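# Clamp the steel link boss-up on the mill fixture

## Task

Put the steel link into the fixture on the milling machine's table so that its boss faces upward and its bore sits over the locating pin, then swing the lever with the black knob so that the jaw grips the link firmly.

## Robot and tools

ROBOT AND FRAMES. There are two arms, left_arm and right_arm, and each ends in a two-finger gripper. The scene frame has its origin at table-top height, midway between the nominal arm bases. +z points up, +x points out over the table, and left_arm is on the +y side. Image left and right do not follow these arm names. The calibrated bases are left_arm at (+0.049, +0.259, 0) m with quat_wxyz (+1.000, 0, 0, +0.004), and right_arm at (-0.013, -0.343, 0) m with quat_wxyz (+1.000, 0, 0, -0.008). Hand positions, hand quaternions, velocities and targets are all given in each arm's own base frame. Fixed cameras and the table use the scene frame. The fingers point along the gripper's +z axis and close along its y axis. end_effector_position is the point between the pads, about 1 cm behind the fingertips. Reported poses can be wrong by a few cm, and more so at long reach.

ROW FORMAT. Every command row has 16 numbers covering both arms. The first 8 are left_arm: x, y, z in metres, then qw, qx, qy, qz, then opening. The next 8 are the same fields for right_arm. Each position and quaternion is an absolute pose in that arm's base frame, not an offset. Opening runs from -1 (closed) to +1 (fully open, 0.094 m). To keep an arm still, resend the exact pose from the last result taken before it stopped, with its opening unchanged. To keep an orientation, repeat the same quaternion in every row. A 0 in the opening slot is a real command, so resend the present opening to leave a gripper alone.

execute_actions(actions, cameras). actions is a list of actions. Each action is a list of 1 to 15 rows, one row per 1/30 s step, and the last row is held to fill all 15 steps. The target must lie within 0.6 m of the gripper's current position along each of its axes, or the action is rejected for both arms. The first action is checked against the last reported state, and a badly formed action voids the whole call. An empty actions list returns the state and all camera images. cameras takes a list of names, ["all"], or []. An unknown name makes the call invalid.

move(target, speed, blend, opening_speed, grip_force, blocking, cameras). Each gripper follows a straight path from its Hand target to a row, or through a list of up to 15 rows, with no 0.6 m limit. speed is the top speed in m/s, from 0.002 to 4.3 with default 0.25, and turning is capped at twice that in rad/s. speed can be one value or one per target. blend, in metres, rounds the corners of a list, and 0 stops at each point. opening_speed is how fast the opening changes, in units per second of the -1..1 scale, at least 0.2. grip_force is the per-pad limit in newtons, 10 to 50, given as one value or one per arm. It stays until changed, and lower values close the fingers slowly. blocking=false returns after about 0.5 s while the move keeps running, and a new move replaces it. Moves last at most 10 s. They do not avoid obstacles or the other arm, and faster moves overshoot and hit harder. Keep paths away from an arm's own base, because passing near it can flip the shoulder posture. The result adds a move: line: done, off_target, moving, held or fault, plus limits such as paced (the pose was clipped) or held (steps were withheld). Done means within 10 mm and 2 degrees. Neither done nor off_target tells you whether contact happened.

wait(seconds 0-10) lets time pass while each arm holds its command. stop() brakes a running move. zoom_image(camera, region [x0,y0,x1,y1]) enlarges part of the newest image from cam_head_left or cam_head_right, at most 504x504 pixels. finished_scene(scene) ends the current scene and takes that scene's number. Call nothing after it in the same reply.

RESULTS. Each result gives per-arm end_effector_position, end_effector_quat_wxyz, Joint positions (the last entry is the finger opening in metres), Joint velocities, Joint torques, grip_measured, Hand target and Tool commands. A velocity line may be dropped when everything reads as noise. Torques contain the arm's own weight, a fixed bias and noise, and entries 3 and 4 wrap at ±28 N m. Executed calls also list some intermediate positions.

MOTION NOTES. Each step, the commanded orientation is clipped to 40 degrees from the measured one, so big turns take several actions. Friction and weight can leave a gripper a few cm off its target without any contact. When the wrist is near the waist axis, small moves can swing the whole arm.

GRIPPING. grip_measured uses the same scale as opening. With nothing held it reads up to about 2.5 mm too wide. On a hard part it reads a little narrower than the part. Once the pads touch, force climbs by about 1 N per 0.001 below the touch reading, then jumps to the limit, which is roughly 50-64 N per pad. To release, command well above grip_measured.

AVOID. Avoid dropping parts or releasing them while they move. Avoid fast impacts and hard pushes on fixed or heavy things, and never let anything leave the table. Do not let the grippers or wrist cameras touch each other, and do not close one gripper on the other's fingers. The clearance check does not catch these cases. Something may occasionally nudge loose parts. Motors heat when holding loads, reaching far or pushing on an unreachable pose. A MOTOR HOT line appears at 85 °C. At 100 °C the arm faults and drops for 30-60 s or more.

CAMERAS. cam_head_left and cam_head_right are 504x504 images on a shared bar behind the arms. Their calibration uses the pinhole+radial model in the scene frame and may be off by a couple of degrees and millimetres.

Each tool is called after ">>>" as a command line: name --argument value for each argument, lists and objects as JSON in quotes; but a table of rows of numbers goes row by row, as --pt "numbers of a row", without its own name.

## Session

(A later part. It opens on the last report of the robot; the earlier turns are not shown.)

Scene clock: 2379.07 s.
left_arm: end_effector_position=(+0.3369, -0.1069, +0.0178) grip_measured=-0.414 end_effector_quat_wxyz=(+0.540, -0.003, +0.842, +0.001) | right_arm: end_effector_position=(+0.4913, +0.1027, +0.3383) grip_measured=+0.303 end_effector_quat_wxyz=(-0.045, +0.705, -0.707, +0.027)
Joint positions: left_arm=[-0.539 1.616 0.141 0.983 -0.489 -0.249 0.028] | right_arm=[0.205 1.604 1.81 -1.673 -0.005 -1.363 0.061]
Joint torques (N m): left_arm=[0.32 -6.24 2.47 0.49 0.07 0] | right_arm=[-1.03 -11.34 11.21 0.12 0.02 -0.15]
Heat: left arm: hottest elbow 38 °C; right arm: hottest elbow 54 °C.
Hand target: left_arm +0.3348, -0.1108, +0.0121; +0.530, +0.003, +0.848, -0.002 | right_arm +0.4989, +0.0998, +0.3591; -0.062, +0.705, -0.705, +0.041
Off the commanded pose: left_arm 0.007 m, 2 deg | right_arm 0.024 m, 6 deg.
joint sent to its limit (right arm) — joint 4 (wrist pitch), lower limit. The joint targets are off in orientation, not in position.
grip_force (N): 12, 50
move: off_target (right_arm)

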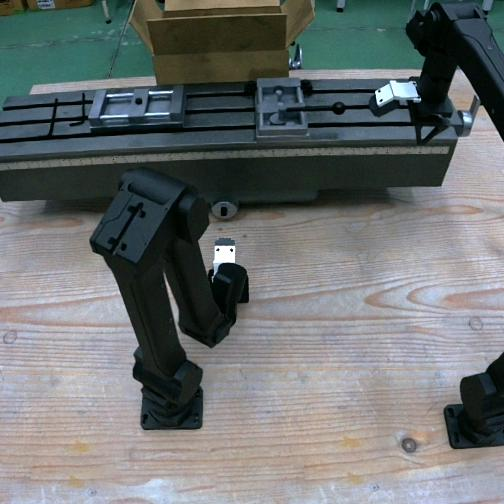

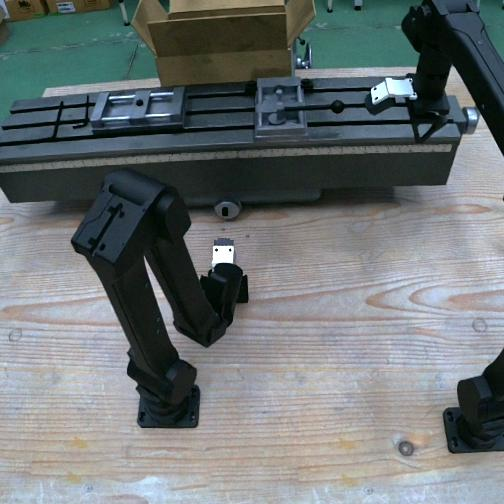

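>>> move --pt "0.335 -0.1090 0.014 0.5299 0.0030 0.8480 -0.002 0.15 0.50 0.10 0.36 0 -0.707 0.707 0 0.3" --pt "0.27 -0.1110 0.055 0.5299 0.0030 0.8480 -0.002 0.15 0.50 0.10 0.36 0 -0.707 0.707 0 0.3" --pt "0.25 -0.1110 0.13 0.30 0.0030 0.954 -0.002 0.15 0.50 0.10 0.36 0 -0.707 0.707 0 0.3" --speed '[0.1, 0.2, 0.4]' --blend '[0, 0.02, 0]' --opening_speed 0.8 --grip_force '[50, 50]' --cameras '["all"]'

>>> zoom_image --camera "cam_head_left" --region '[190, 220, 270, 300]'

>>> zoom_image --camera "cam_head_right" --region '[190, 220, 270, 300]'

Scene clock: 2401.40 s.
left_arm: end_effector_position=(+0.2378, -0.1046, +0.1079) grip_measured=+0.148 end_effector_quat_wxyz=(+0.288, +0.016, +0.958, +0.009) | right_arm: end_effector_position=(+0.4913, +0.1027, +0.3383) grip_measured=+0.303 end_effector_quat_wxyz=(-0.045, +0.705, -0.707, +0.027)
Joint positions: left_arm=[-0.64 0.703 0.415 -0.801 -0.343 -0.522 0.054] | right_arm=[0.205 1.604 1.81 -1.673 -0.005 -1.363 0.061]
Joint torques (N m): left_arm=[1.73 -1.08 12.72 0.42 -0.14 -0.01] | right_arm=[-1.03 -11.46 11.19 0.1 0.02 -0.15]
Heat: left arm: hottest elbow 37 °C; right arm: hottest elbow 54 °C.
Hand target: left_arm +0.2496, -0.1106, +0.1298; +0.300, +0.003, +0.954, -0.002 | right_arm +0.4989, +0.0998, +0.3591; -0.062, +0.705, -0.705, +0.041
Off the commanded pose: left_arm 0.026 m, 2 deg | right_arm 0.024 m, 6 deg.
joint sent to its limit (right arm) — joint 4 (wrist pitch), lower limit. The joint targets are off in orientation, not in position.
move: off_target (left_arm, right_arm)

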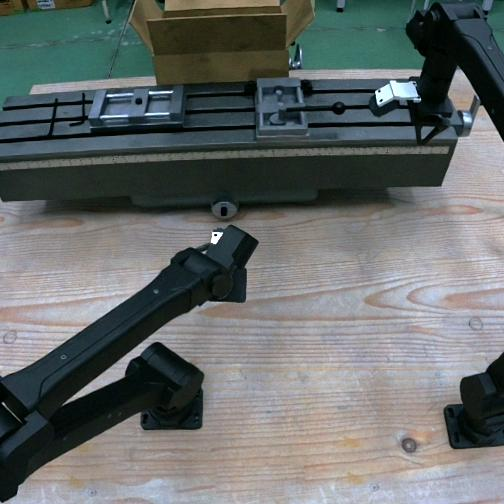

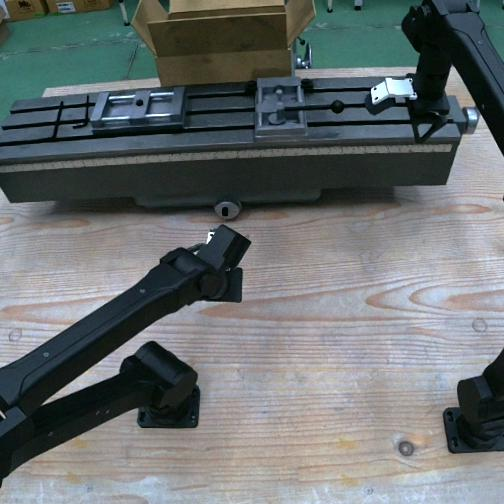

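Scaled by 6.300 from the camera's 504x504 image, which has a finer 720x720 frame.

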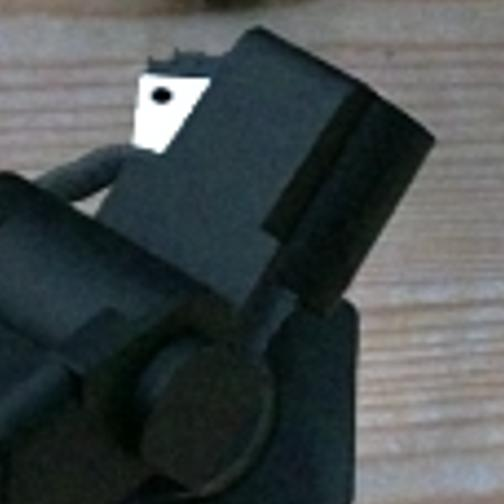

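Scaled by 6.300 from the camera's 504x504 image, which has a finer 720x720 frame.

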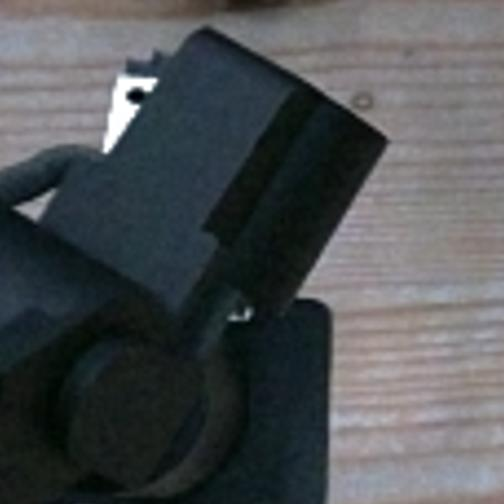

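>>> move --pt "0.22 0.02 0.16 0.1736 0.0038 0.9848 -0.0007 0.3 0.50 0.10 0.36 0 -0.707 0.707 0 0.3" --speed '[0.5]' --cameras '["all"]'

>>> zoom_image --camera "cam_head_left" --region '[200, 240, 260, 300]'

>>> zoom_image --camera "cam_head_left" --region '[245, 75, 315, 145]'

>>> zoom_image --camera "cam_head_right" --region '[245, 75, 315, 145]'

Scene clock: 2413.60 s.
left_arm: end_effector_position=(+0.2089, +0.0167, +0.1381) grip_measured=+0.298 end_effector_quat_wxyz=(+0.156, +0.004, +0.988, -0.002) | right_arm: end_effector_position=(+0.4913, +0.1027, +0.3383) grip_measured=+0.303 end_effector_quat_wxyz=(-0.045, +0.705, -0.707, +0.027)
Joint positions: left_arm=[0.117 0.619 0.536 -1.176 0.042 0.117 0.061] | right_arm=[0.205 1.604 1.81 -1.673 -0.005 -1.363 0.061]
Joint torques (N m): left_arm=[1.79 -0.09 12.88 0.23 0.22 0.18] | right_arm=[-1.03 -11.4 11.21 0.18 0.02 -0.13]
Heat: left arm: hottest elbow 40 °C; right arm: hottest elbow 54 °C.
Hand target: left_arm +0.2196, +0.0199, +0.1595; +0.174, +0.004, +0.985, +0.000 | right_arm +0.4989, +0.0998, +0.3591; -0.062, +0.705, -0.705, +0.041
Off the commanded pose: left_arm 0.025 m, 2 deg | right_arm 0.024 m, 6 deg.
joint sent to its limit (right arm) — joint 4 (wrist pitch), lower limit. The joint targets are off in orientation, not in position.
move: off_target (left_arm, right_arm)

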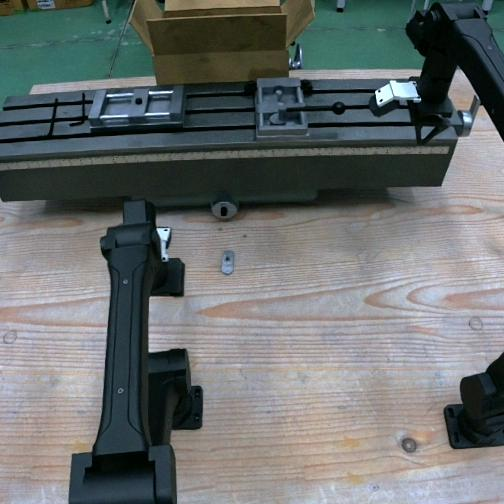

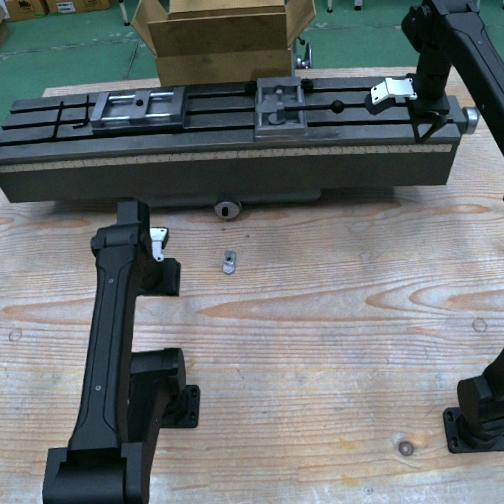

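Scaled by 8.400 from the camera's 504x504 image, which has a finer 720x720 frame.

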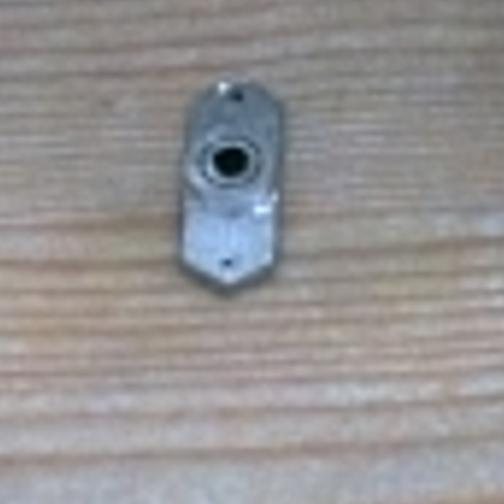

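Scaled by 7.200 from the camera's 504x504 image, which has a finer 720x720 frame.

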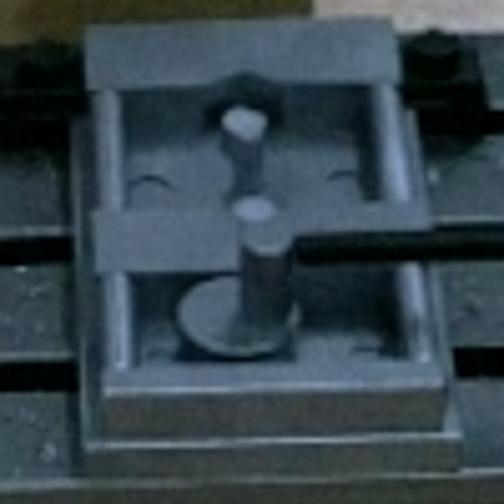

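Scaled by 7.200 from the camera's 504x504 image, which has a finer 720x720 frame.

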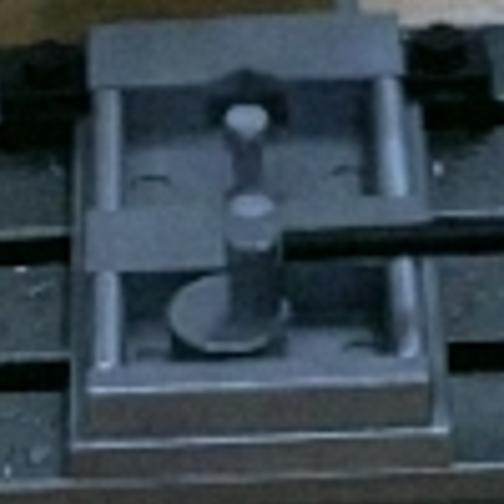

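>>> move --pt "0.37 -0.108 0.10 0.3337 0.0206 0.9424 -0.0073 0.3 0.50 0.10 0.36 0 -0.707 0.707 0 0.3" --pt "0.383 -0.1095 0.055 0.3337 0.0206 0.9424 -0.0073 0.3 0.50 0.10 0.36 0 -0.707 0.707 0 0.3" --pt "0.383 -0.1095 0.017 0.3337 0.0206 0.9424 -0.0073 0.3 0.50 0.10 0.36 0 -0.707 0.707 0 0.3" --pt "0.383 -0.1095 0.017 0.3337 0.0206 0.9424 -0.0073 -0.85 0.50 0.10 0.36 0 -0.707 0.707 0 0.3" --speed '[0.4, 0.2, 0.12, 0.2]' --blend '[0.02, 0.005, 0, 0]' --opening_speed 1.5 --grip_force '[50, 50]' --cameras '["all"]'

>>> zoom_image --camera "cam_head_left" --region '[190, 210, 270, 290]'

Scene clock: 2468.30 s.
left_arm: end_effector_position=(+0.3846, -0.1086, +0.0232) grip_measured=-0.443 end_effector_quat_wxyz=(+0.338, +0.022, +0.941, -0.007) | right_arm: end_effector_position=(+0.4913, +0.1027, +0.3383) grip_measured=+0.303 end_effector_quat_wxyz=(-0.045, +0.705, -0.707, +0.027)
Joint positions: left_arm=[-0.36 1.363 0.463 -0.007 -0.199 -0.245 0.026] | right_arm=[0.205 1.604 1.81 -1.673 -0.005 -1.363 0.061]
Joint torques (N m): left_arm=[0.67 -6.42 5.82 1.48 -0.2 0.01] | right_arm=[-0.97 -11.16 11.19 0.12 0.01 -0.16]
Heat: left arm: hottest elbow 43 °C; right arm: hottest elbow 54 °C.
Hand target: left_arm +0.3828, -0.1094, +0.0171; +0.334, +0.021, +0.942, -0.007 | right_arm +0.4989, +0.0998, +0.3591; -0.062, +0.705, -0.705, +0.041
Off the commanded pose: left_arm 0.006 m, 0 deg | right_arm 0.024 m, 6 deg.
joint sent to its limit (right arm) — joint 4 (wrist pitch), lower limit. The joint targets are off in orientation, not in position.
move: off_target (right_arm)

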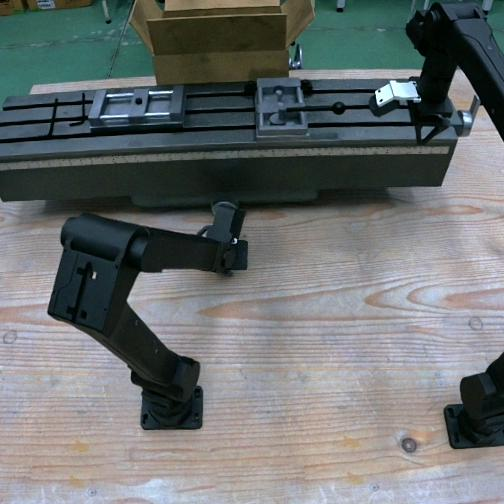

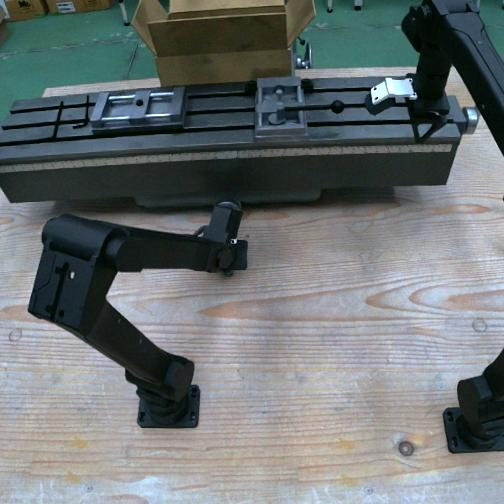

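Scaled by 6.300 from the camera's 504x504 image, which has a finer 720x720 frame.

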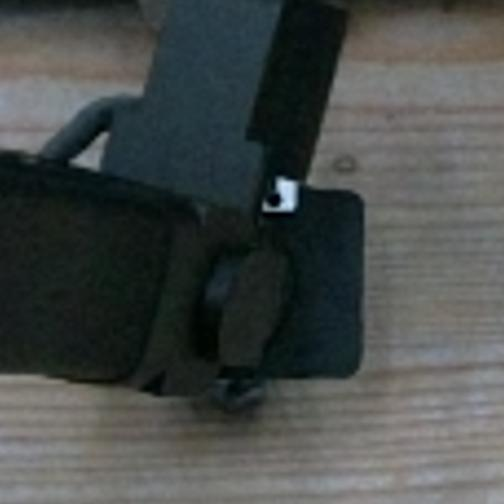

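>>> move --pt "0.383 -0.1095 0.14 0.3337 0.0206 0.9424 -0.0073 -0.85 0.50 0.10 0.36 0 -0.707 0.707 0 0.3" --pt "0.48 -0.165 0.43 0.3338 0.0 0.9426 0.0 -0.85 0.50 0.10 0.36 0 -0.707 0.707 0 0.3" --pt "0.575 -0.2150 0.42 0.3338 0.0 0.9426 0.0 -0.85 0.50 0.10 0.36 0 -0.707 0.707 0 0.3" --pt "0.638 -0.2340 0.360 0.3338 0.0 0.9426 0.0 -0.85 0.50 0.10 0.36 0 -0.707 0.707 0 0.3" --speed '[0.2, 0.3, 0.25, 0.12]' --blend '[0.02, 0.03, 0, 0]' --cameras '["all"]'

>>> zoom_image --camera "cam_head_left" --region '[255, 60, 305, 110]'

>>> zoom_image --camera "cam_head_right" --region '[255, 60, 305, 110]'

Scene clock: 2492.77 s.
left_arm: end_effector_position=(+0.6221, -0.2311, +0.3330) grip_measured=-0.443 end_effector_quat_wxyz=(+0.305, +0.006, +0.952, +0.012) | right_arm: end_effector_position=(+0.4913, +0.1027, +0.3383) grip_measured=+0.303 end_effector_quat_wxyz=(-0.045, +0.705, -0.707, +0.027)
Joint positions: left_arm=[-0.422 1.738 1.855 -1.117 -0.259 -0.333 0.026] | right_arm=[0.205 1.604 1.81 -1.673 -0.005 -1.363 0.061]
Joint torques (N m): left_arm=[1.44 -17.14 13.85 1.57 -0.14 0.11] | right_arm=[-0.97 -11.22 11.19 0.13 0.03 -0.16]
Heat: left arm: hottest elbow 41 °C; right arm: hottest elbow 54 °C.
Hand target: left_arm +0.6361, -0.2332, +0.3599; +0.334, +0.000, +0.943, +0.000 | right_arm +0.4989, +0.0998, +0.3591; -0.062, +0.705, -0.705, +0.041
Off the commanded pose: left_arm 0.031 m, 4 deg | right_arm 0.024 m, 6 deg.
joint sent to its limit (right arm) — joint 4 (wrist pitch), lower limit. The joint targets are off in orientation, not in position.
move: off_target (left_arm, right_arm)

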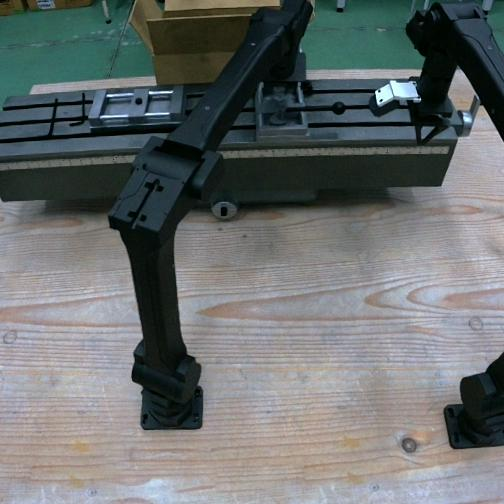

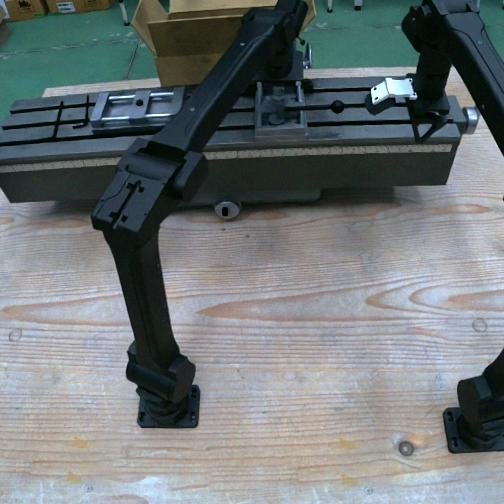

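Scaled by 10.080 from the camera's 504x504 image, which has a finer 720x720 frame.

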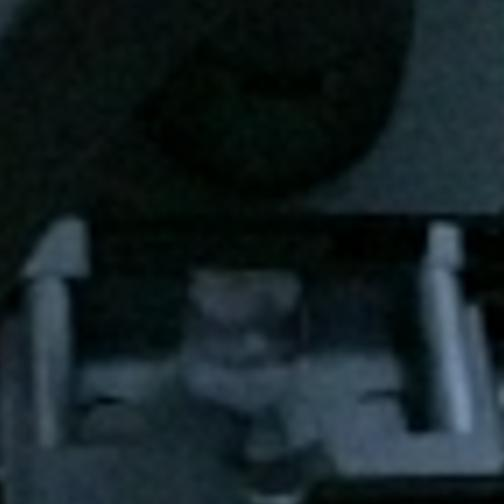

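Scaled by 10.080 from the camera's 504x504 image, which has a finer 720x720 frame.

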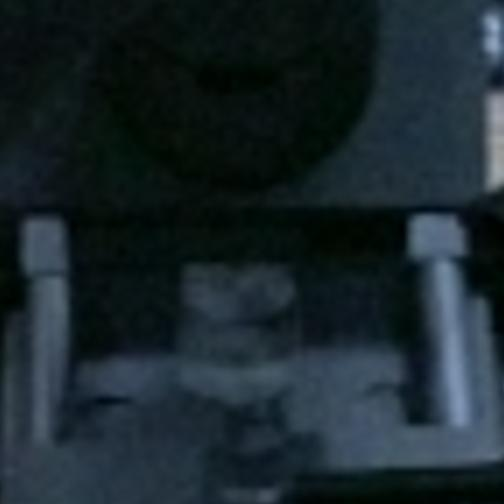

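>>> move --pt "0.637 -0.2467 0.362 0.3502 0.0 0.9367 0.0 -0.85 0.50 0.10 0.36 0 -0.707 0.707 0 0.3" --pt "0.637 -0.2467 0.330 0.3502 0.0 0.9367 0.0 -0.85 0.50 0.10 0.36 0 -0.707 0.707 0 0.3" --speed '[0.1, 0.05]' --cameras '["all"]'

>>> zoom_image --camera "cam_head_left" --region '[255, 65, 305, 115]'

>>> zoom_image --camera "cam_head_right" --region '[255, 65, 305, 115]'

Scene clock: 2534.67 s.
left_arm: end_effector_position=(+0.6372, -0.2398, +0.3292) grip_measured=-0.443 end_effector_quat_wxyz=(+0.343, +0.000, +0.939, +0.005) | right_arm: end_effector_position=(+0.4913, +0.1027, +0.3383) grip_measured=+0.303 end_effector_quat_wxyz=(-0.045, +0.705, -0.707, +0.027)
Joint positions: left_arm=[-0.43 1.738 1.813 -0.994 -0.28 -0.334 0.026] | right_arm=[0.205 1.604 1.81 -1.673 -0.005 -1.363 0.061]
Joint torques (N m): left_arm=[0.38 -18.08 8.91 1.65 -0.36 0] | right_arm=[-1.03 -11.4 11.21 0.1 0.02 -0.14]
Heat: left arm: hottest elbow 45 °C; right arm: hottest elbow 54 °C.
Hand target: left_arm +0.6369, -0.2466, +0.3300; +0.350, +0.000, +0.937, +0.000 | right_arm +0.4989, +0.0998, +0.3591; -0.062, +0.705, -0.705, +0.041
Off the commanded pose: left_arm 0.007 m, 1 deg | right_arm 0.024 m, 6 deg.
joint sent to its limit (right arm) — joint 4 (wrist pitch), lower limit. The joint targets are off in orientation, not in position.
move: off_target (right_arm)

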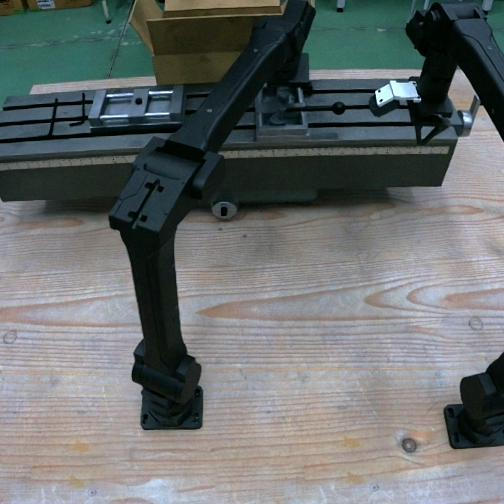

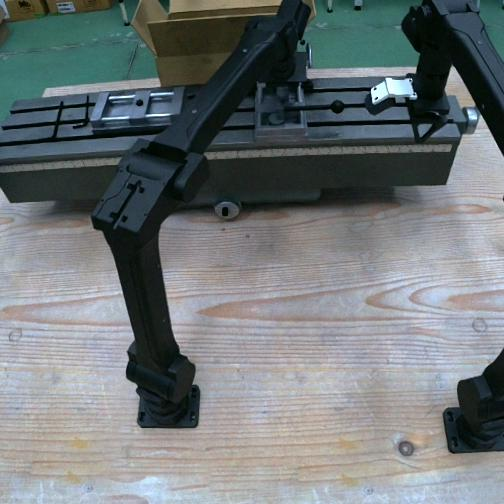

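Scaled by 10.080 from the camera's 504x504 image, which has a finer 720x720 frame.

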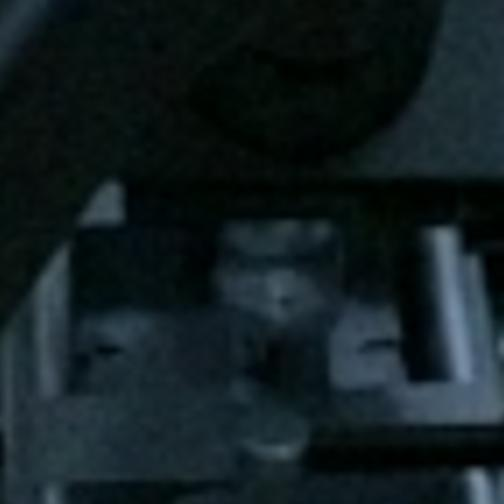

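Scaled by 10.080 from the camera's 504x504 image, which has a finer 720x720 frame.

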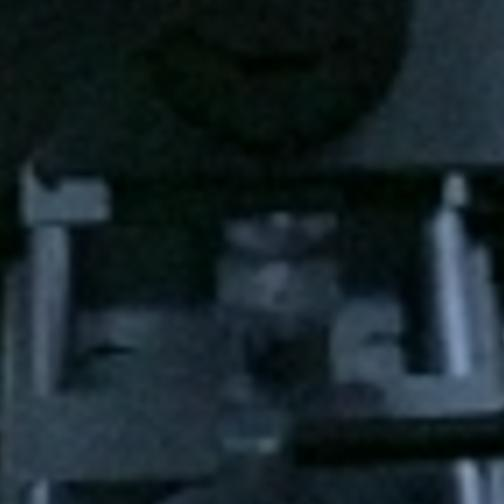

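>>> move --pt "0.640 -0.2400 0.372 0.3502 0.0 0.9367 0.0 -0.85 0.50 0.10 0.36 0 -0.707 0.707 0 0.3" --pt "0.6536 -0.2299 0.372 0.3502 0.0 0.9367 0.0 -0.85 0.50 0.10 0.36 0 -0.707 0.707 0 0.3" --pt "0.6027 -0.2402 0.372 0.3502 0.0 0.9367 0.0 -0.85 0.50 0.10 0.36 0 -0.707 0.707 0 0.3" --pt "0.6456 -0.2312 0.372 0.3502 0.0 0.9367 0.0 -0.85 0.50 0.10 0.36 0 -0.707 0.707 0 0.3" --pt "0.6094 -0.2395 0.372 0.3502 0.0 0.9367 0.0 -0.85 0.50 0.10 0.36 0 -0.707 0.707 0 0.3" --pt "0.6398 -0.2322 0.372 0.3502 0.0 0.9367 0.0 -0.85 0.50 0.10 0.36 0 -0.707 0.707 0 0.3" --pt "0.6139 -0.2386 0.372 0.3502 0.0 0.9367 0.0 -0.85 0.50 0.10 0.36 0 -0.707 0.707 0 0.3" --pt "0.6258 -0.2355 0.372 0.3502 0.0 0.9367 0.0 -0.85 0.50 0.10 0.36 0 -0.707 0.707 0 0.3" --speed 0.15 --blend '[0.003, 0.002, 0.002, 0.002, 0.002, 0.002, 0.002, 0]' --cameras '["all"]'

>>> zoom_image --camera "cam_head_left" --region '[255, 50, 305, 100]'

>>> zoom_image --camera "cam_head_right" --region '[255, 50, 305, 100]'

Scene clock: 2591.07 s.
left_arm: end_effector_position=(+0.6231, -0.2342, +0.3544) grip_measured=-0.443 end_effector_quat_wxyz=(+0.337, +0.002, +0.941, +0.005) | right_arm: end_effector_position=(+0.4913, +0.1027, +0.3383) grip_measured=+0.303 end_effector_quat_wxyz=(-0.045, +0.705, -0.707, +0.027)
Joint positions: left_arm=[-0.43 1.71 1.847 -1.069 -0.277 -0.334 0.026] | right_arm=[0.205 1.604 1.81 -1.673 -0.005 -1.363 0.061]
Joint torques (N m): left_arm=[0.79 -17.9 11.6 0.83 -0.26 0.08] | right_arm=[-0.91 -11.4 11.22 0.1 0.02 -0.15]
Heat: left arm: hottest elbow 42 °C; right arm: hottest elbow 54 °C.
Hand target: left_arm +0.6253, -0.2354, +0.3721; +0.350, +0.000, +0.937, +0.000 | right_arm +0.4989, +0.0998, +0.3591; -0.062, +0.705, -0.705, +0.041
Off the commanded pose: left_arm 0.018 m, 2 deg | right_arm 0.024 m, 6 deg.
joint sent to its limit (right arm) — joint 4 (wrist pitch), lower limit. The joint targets are off in orientation, not in position.
move: off_target (left_arm, right_arm)

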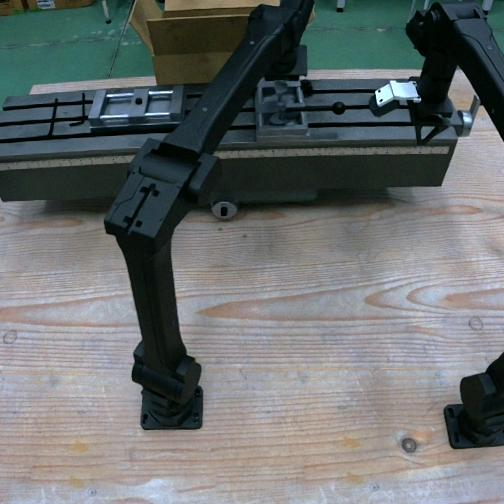

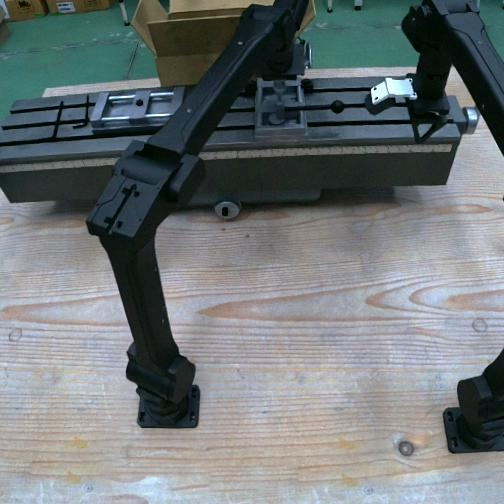

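Scaled by 10.080 from the camera's 504x504 image, which has a finer 720x720 frame.

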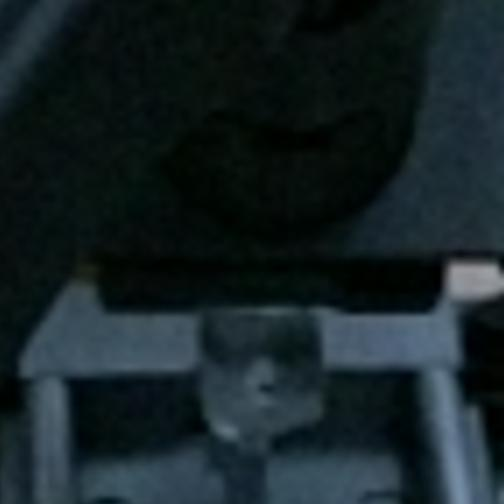

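Scaled by 10.080 from the camera's 504x504 image, which has a finer 720x720 frame.

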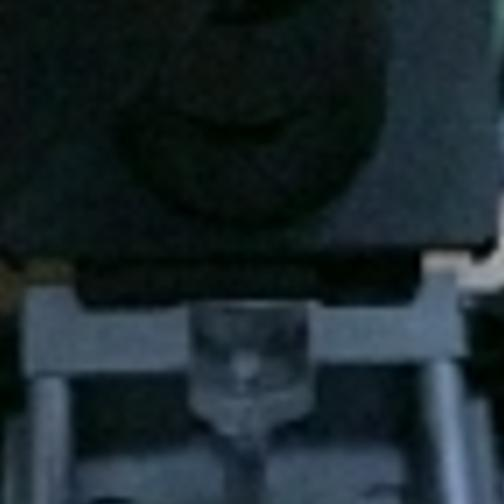

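>>> move --pt "0.6391 -0.2316 0.364 0.3460 0.0 0.9382 0.0 -0.85 0.50 0.10 0.36 0 -0.707 0.707 0 0.3" --pt "0.6138 -0.2382 0.358 0.3460 0.0 0.9382 0.0 -0.85 0.50 0.10 0.36 0 -0.707 0.707 0 0.3" --pt "0.6381 -0.2320 0.354 0.3460 0.0 0.9382 0.0 -0.85 0.50 0.10 0.36 0 -0.707 0.707 0 0.3" --pt "0.6148 -0.2380 0.352 0.3460 0.0 0.9382 0.0 -0.85 0.50 0.10 0.36 0 -0.707 0.707 0 0.3" --pt "0.6262 -0.2350 0.350 0.3460 0.0 0.9382 0.0 -0.85 0.50 0.10 0.36 0 -0.707 0.707 0 0.3" --speed 0.12 --blend '[0.002, 0.002, 0.002, 0.002, 0]' --cameras '["all"]'

>>> zoom_image --camera "cam_head_left" --region '[255, 60, 305, 110]'

>>> zoom_image --camera "cam_head_right" --region '[255, 60, 305, 110]'

Scene clock: 2618.90 s.
left_arm: end_effector_position=(+0.6214, -0.2330, +0.3402) grip_measured=-0.443 end_effector_quat_wxyz=(+0.332, +0.003, +0.943, +0.006) | right_arm: end_effector_position=(+0.4913, +0.1027, +0.3383) grip_measured=+0.303 end_effector_quat_wxyz=(-0.045, +0.705, -0.707, +0.027)
Joint positions: left_arm=[-0.429 1.706 1.808 -1.045 -0.273 -0.333 0.026] | right_arm=[0.205 1.604 1.81 -1.673 -0.005 -1.363 0.061]
Joint torques (N m): left_arm=[0.97 -17.73 10.17 1.68 -0.25 0.07] | right_arm=[-1.2 -11.4 11.22 0.17 0.02 -0.16]
Heat: left arm: hottest elbow 43 °C; right arm: hottest elbow 55 °C.
Hand target: left_arm +0.6260, -0.2349, +0.3500; +0.346, +0.000, +0.938, +0.000 | right_arm +0.4989, +0.0998, +0.3591; -0.062, +0.705, -0.705, +0.041
Off the commanded pose: left_arm 0.011 m, 2 deg | right_arm 0.024 m, 6 deg.
joint sent to its limit (right arm) — joint 4 (wrist pitch), lower limit. The joint targets are off in orientation, not in position.
move: off_target (left_arm, right_arm)

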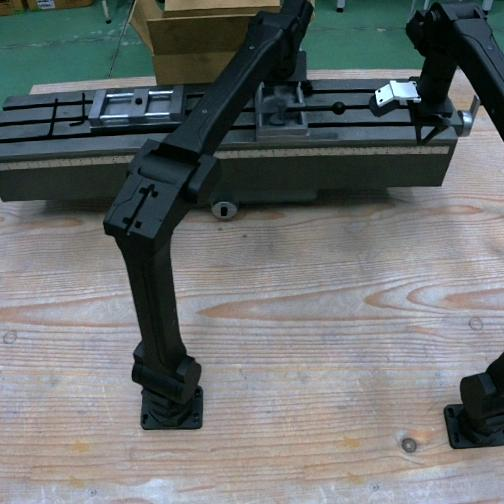

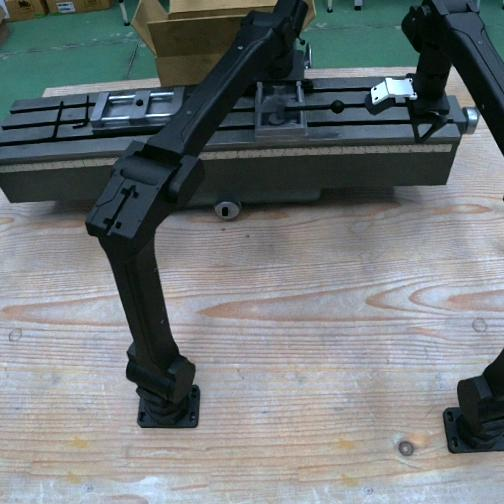

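Scaled by 10.080 from the camera's 504x504 image, which has a finer 720x720 frame.

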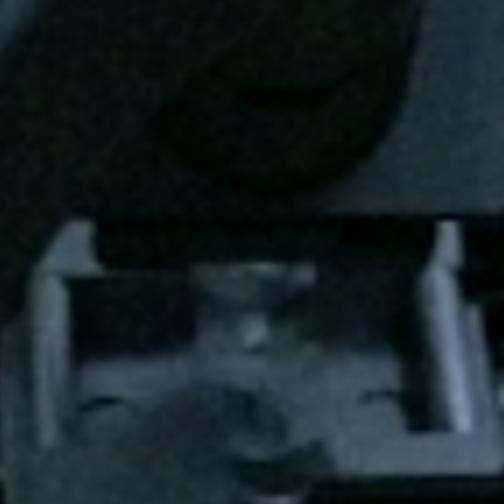

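Scaled by 10.080 from the camera's 504x504 image, which has a finer 720x720 frame.

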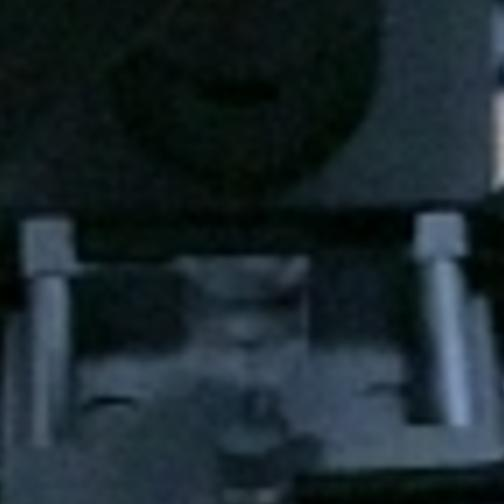

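>>> move --pt "0.6392 -0.2397 0.346 0.3460 0.0 0.9382 0.0 -0.85 0.50 0.10 0.36 0 -0.707 0.707 0 0.3" --pt "0.6310 -0.2275 0.342 0.3460 0.0 0.9382 0.0 -0.85 0.50 0.10 0.36 0 -0.707 0.707 0 0.3" --pt "0.6168 -0.2313 0.338 0.3460 0.0 0.9382 0.0 -0.85 0.50 0.10 0.36 0 -0.707 0.707 0 0.3" --pt "0.6250 -0.2435 0.335 0.3460 0.0 0.9382 0.0 -0.85 0.50 0.10 0.36 0 -0.707 0.707 0 0.3" --pt "0.6392 -0.2397 0.332 0.3460 0.0 0.9382 0.0 -0.85 0.50 0.10 0.36 0 -0.707 0.707 0 0.3" --pt "0.6310 -0.2275 0.329 0.3460 0.0 0.9382 0.0 -0.85 0.50 0.10 0.36 0 -0.707 0.707 0 0.3" --pt "0.6168 -0.2313 0.326 0.3460 0.0 0.9382 0.0 -0.85 0.50 0.10 0.36 0 -0.707 0.707 0 0.3" --pt "0.6250 -0.2435 0.324 0.3460 0.0 0.9382 0.0 -0.85 0.50 0.10 0.36 0 -0.707 0.707 0 0.3" --pt "0.628 -0.2355 0.322 0.3460 0.0 0.9382 0.0 -0.85 0.50 0.10 0.36 0 -0.707 0.707 0 0.3" --speed 0.08 --blend '[0.003, 0.003, 0.003, 0.003, 0.003, 0.003, 0.003, 0.003, 0]' --cameras '["all"]'

>>> zoom_image --camera "cam_head_left" --region '[255, 65, 305, 115]'

>>> zoom_image --camera "cam_head_right" --region '[255, 65, 305, 115]'

Scene clock: 2644.67 s.
left_arm: end_effector_position=(+0.6243, -0.2336, +0.3174) grip_measured=-0.443 end_effector_quat_wxyz=(+0.338, +0.001, +0.941, +0.004) | right_arm: end_effector_position=(+0.4913, +0.1027, +0.3383) grip_measured=+0.303 end_effector_quat_wxyz=(-0.045, +0.705, -0.707, +0.027)
Joint positions: left_arm=[-0.428 1.702 1.738 -0.965 -0.274 -0.334 0.026] | right_arm=[0.205 1.604 1.81 -1.673 -0.005 -1.363 0.061]
Joint torques (N m): left_arm=[0.97 -17.32 9.94 1.42 -0.2 0.08] | right_arm=[-1.08 -11.52 11.18 0.08 0.02 -0.14]
Heat: left arm: hottest elbow 41 °C; right arm: hottest elbow 55 °C.
Hand target: left_arm +0.6279, -0.2354, +0.3220; +0.346, +0.000, +0.938, +0.000 | right_arm +0.4989, +0.0998, +0.3591; -0.062, +0.705, -0.705, +0.041
Off the commanded pose: left_arm 0.006 m, 1 deg | right_arm 0.024 m, 6 deg.
joint sent to its limit (right arm) — joint 4 (wrist pitch), lower limit. The joint targets are off in orientation, not in position.
move: off_target (right_arm)

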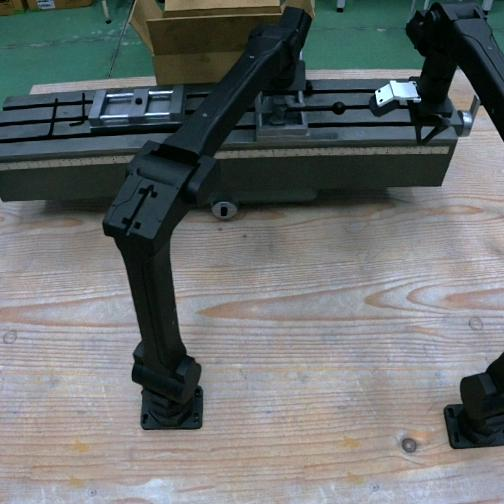

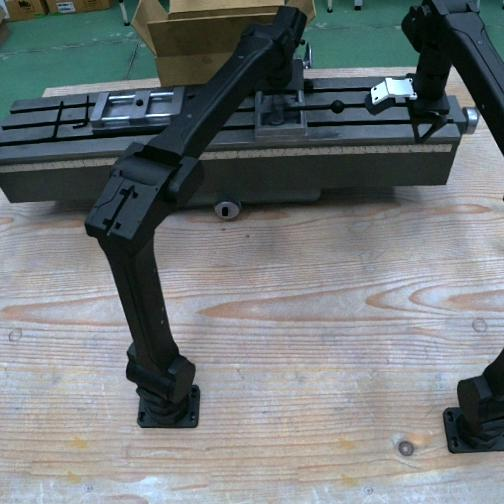

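Scaled by 10.080 from the camera's 504x504 image, which has a finer 720x720 frame.

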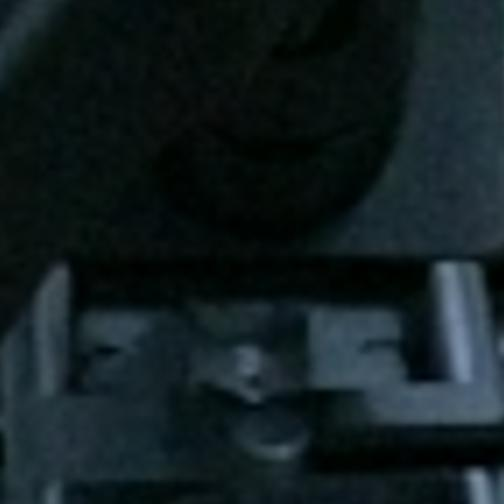

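Scaled by 10.080 from the camera's 504x504 image, which has a finer 720x720 frame.

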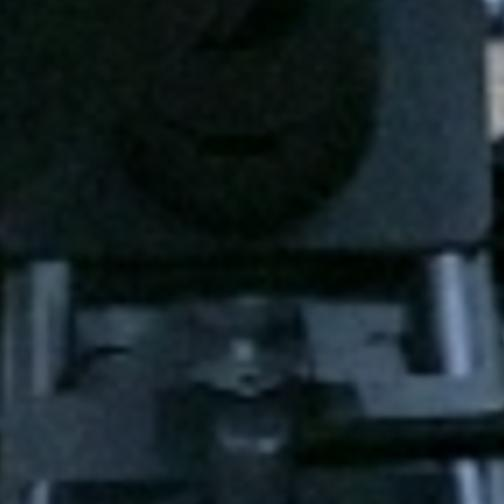

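>>> move --pt "0.6350 -0.2330 0.312 0.3460 0.0 0.9382 0.0 -0.85 0.50 0.10 0.36 0 -0.707 0.707 0 0.3" --pt "0.6210 -0.2385 0.304 0.3460 0.0 0.9382 0.0 -0.85 0.50 0.10 0.36 0 -0.707 0.707 0 0.3" --pt "0.6340 -0.2335 0.298 0.3460 0.0 0.9382 0.0 -0.85 0.50 0.10 0.36 0 -0.707 0.707 0 0.3" --pt "0.6220 -0.2375 0.294 0.3460 0.0 0.9382 0.0 -0.85 0.50 0.10 0.36 0 -0.707 0.707 0 0.3" --pt "0.628 -0.2355 0.292 0.3460 0.0 0.9382 0.0 -0.85 0.50 0.10 0.36 0 -0.707 0.707 0 0.3" --speed 0.08 --blend '[0.003, 0.003, 0.003, 0.003, 0]' --cameras '["all"]'

>>> zoom_image --camera "cam_head_left" --region '[250, 75, 310, 135]'

>>> zoom_image --camera "cam_head_right" --region '[250, 75, 310, 135]'

Scene clock: 2659.73 s.
left_arm: end_effector_position=(+0.6248, -0.2339, +0.3171) grip_measured=-0.443 end_effector_quat_wxyz=(+0.360, -0.002, +0.933, -0.006) | right_arm: end_effector_position=(+0.4913, +0.1027, +0.3383) grip_measured=+0.303 end_effector_quat_wxyz=(-0.045, +0.705, -0.707, +0.027)
Joint positions: left_arm=[-0.428 1.676 1.685 -0.887 -0.273 -0.334 0.026] | right_arm=[0.205 1.604 1.81 -1.673 -0.005 -1.363 0.061]
Joint torques (N m): left_arm=[1.08 -15.21 7.9 1.5 -0.21 0.08] | right_arm=[-1.08 -11.46 11.21 0.09 0.02 -0.16]
Heat: left arm: hottest elbow 42 °C; right arm: hottest elbow 55 °C.
Hand target: left_arm +0.6273, -0.2352, +0.2923; +0.346, +0.000, +0.938, +0.000 | right_arm +0.4989, +0.0998, +0.3591; -0.062, +0.705, -0.705, +0.041
Off the commanded pose: left_arm 0.025 m, 2 deg | right_arm 0.024 m, 6 deg.
joint sent to its limit (right arm) — joint 4 (wrist pitch), lower limit. The joint targets are off in orientation, not in position.
move: off_target (left_arm, right_arm)

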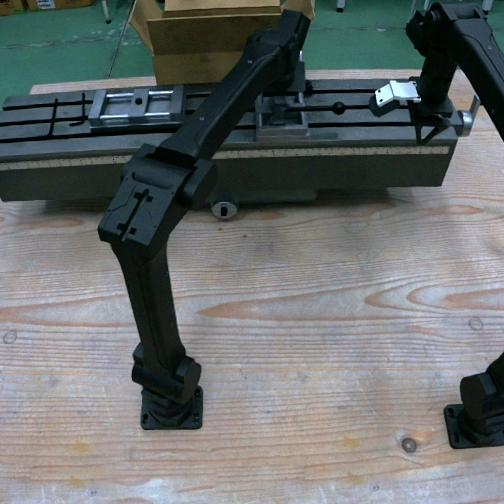

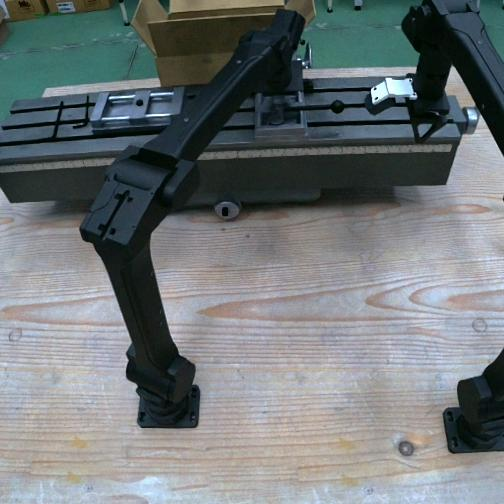

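Scaled by 8.400 from the camera's 504x504 image, which has a finer 720x720 frame.

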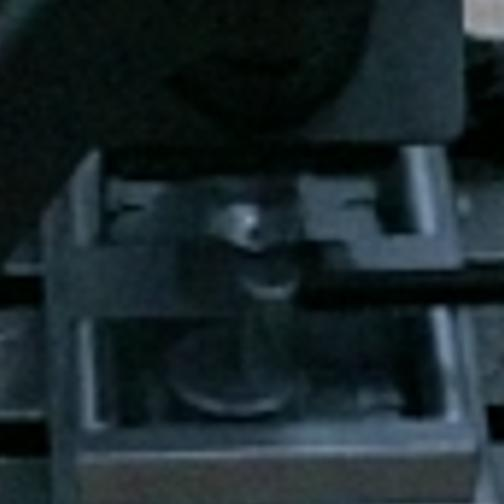

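Scaled by 8.400 from the camera's 504x504 image, which has a finer 720x720 frame.

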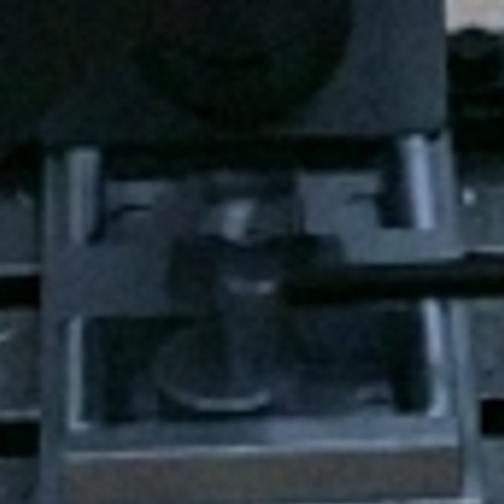

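>>> move --pt "0.628 -0.2355 0.325 0.3460 0.0 0.9382 0.0 -0.85 0.50 0.10 0.36 0 -0.707 0.707 0 0.3" --pt "0.628 -0.2355 0.325 0.3460 0.0 0.9382 0.0 0.0 0.50 0.10 0.36 0 -0.707 0.707 0 -0.9" --pt "0.628 -0.2355 0.41 0.3460 0.0 0.9382 0.0 0.0 0.54 0.16 0.40 0 -0.20 0.98 0 -0.9" --pt "0.48 -0.11 0.42 0.3460 0.0 0.9382 0.0 0.0 0.6162 0.2755 0.41 0 0.3827 0.9239 0 -0.9" --speed '[0.1, 0.1, 0.2, 0.3]' --opening_speed 1.5 --cameras '["all"]'

>>> zoom_image --camera "cam_head_left" --region '[245, 70, 345, 170]'

>>> zoom_image --camera "cam_head_right" --region '[245, 70, 345, 170]'

Scene clock: 2770.07 s.
left_arm: end_effector_position=(+0.4786, -0.1142, +0.4200) grip_measured=-0.002 end_effector_quat_wxyz=(+0.344, +0.000, +0.939, -0.001) | right_arm: end_effector_position=(+0.6144, +0.2700, +0.3904) grip_measured=-0.898 end_effector_quat_wxyz=(+0.132, +0.373, +0.909, +0.130)
Joint positions: left_arm=[-0.301 1.253 1.515 -1.153 -0.191 -0.233 0.047] | right_arm=[0.417 2.001 2.476 -1.674 0.009 1.194 0.005]
Joint torques (N m): left_arm=[1.55 -10.23 8.95 1.29 0.02 0.18] | right_arm=[-0.09 -15.97 10.96 0.61 -0.1 -0.02]
Heat: left arm: hottest elbow 39 °C; right arm: hottest elbow 55 °C.
Hand target: left_arm +0.4799, -0.1101, +0.4200; +0.346, +0.000, +0.938, +0.000 | right_arm +0.6150, +0.2749, +0.4091; +0.143, +0.373, +0.905, +0.147
Off the commanded pose: left_arm 0.004 m, 0 deg | right_arm 0.020 m, 21 deg.
joint sent to its limit (right arm) — joint 4 (wrist pitch), lower limit. The joint targets are off in orientation, not in position.
move: off_target (right_arm); target 2's new opening was sent with right_arm's hand 0.024 m and 6 deg from that target

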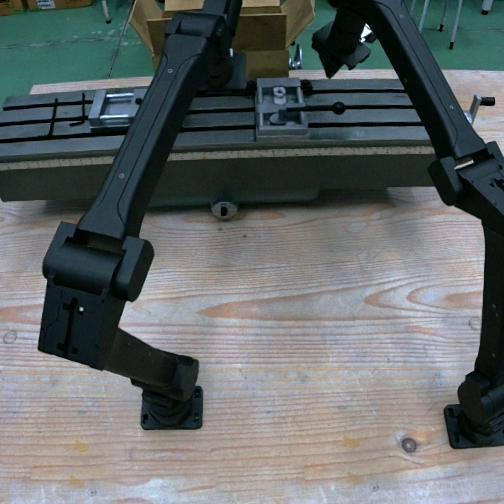

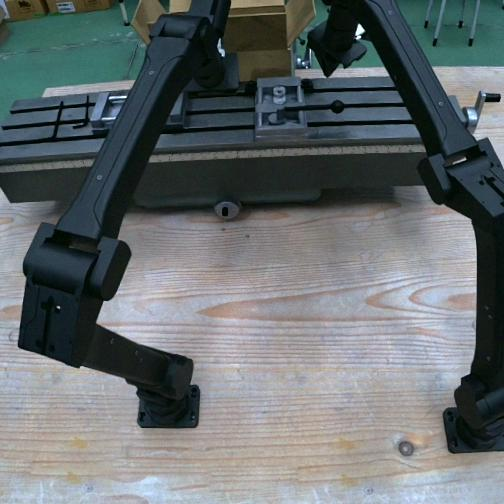

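Scaled by 5.040 from the camera's 504x504 image, which has a finer 720x720 frame.

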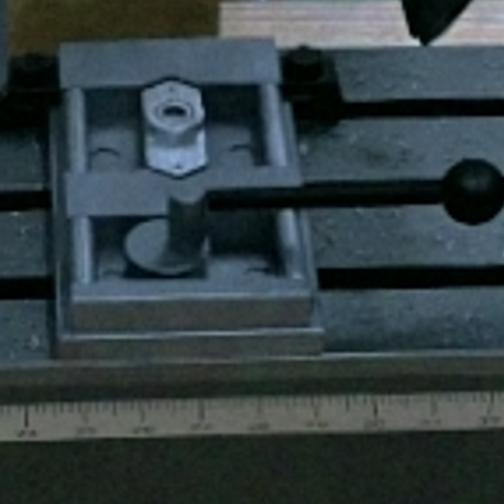

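Scaled by 5.040 from the camera's 504x504 image, which has a finer 720x720 frame.

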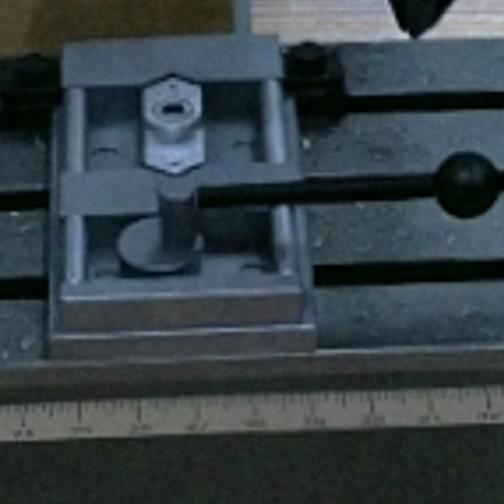

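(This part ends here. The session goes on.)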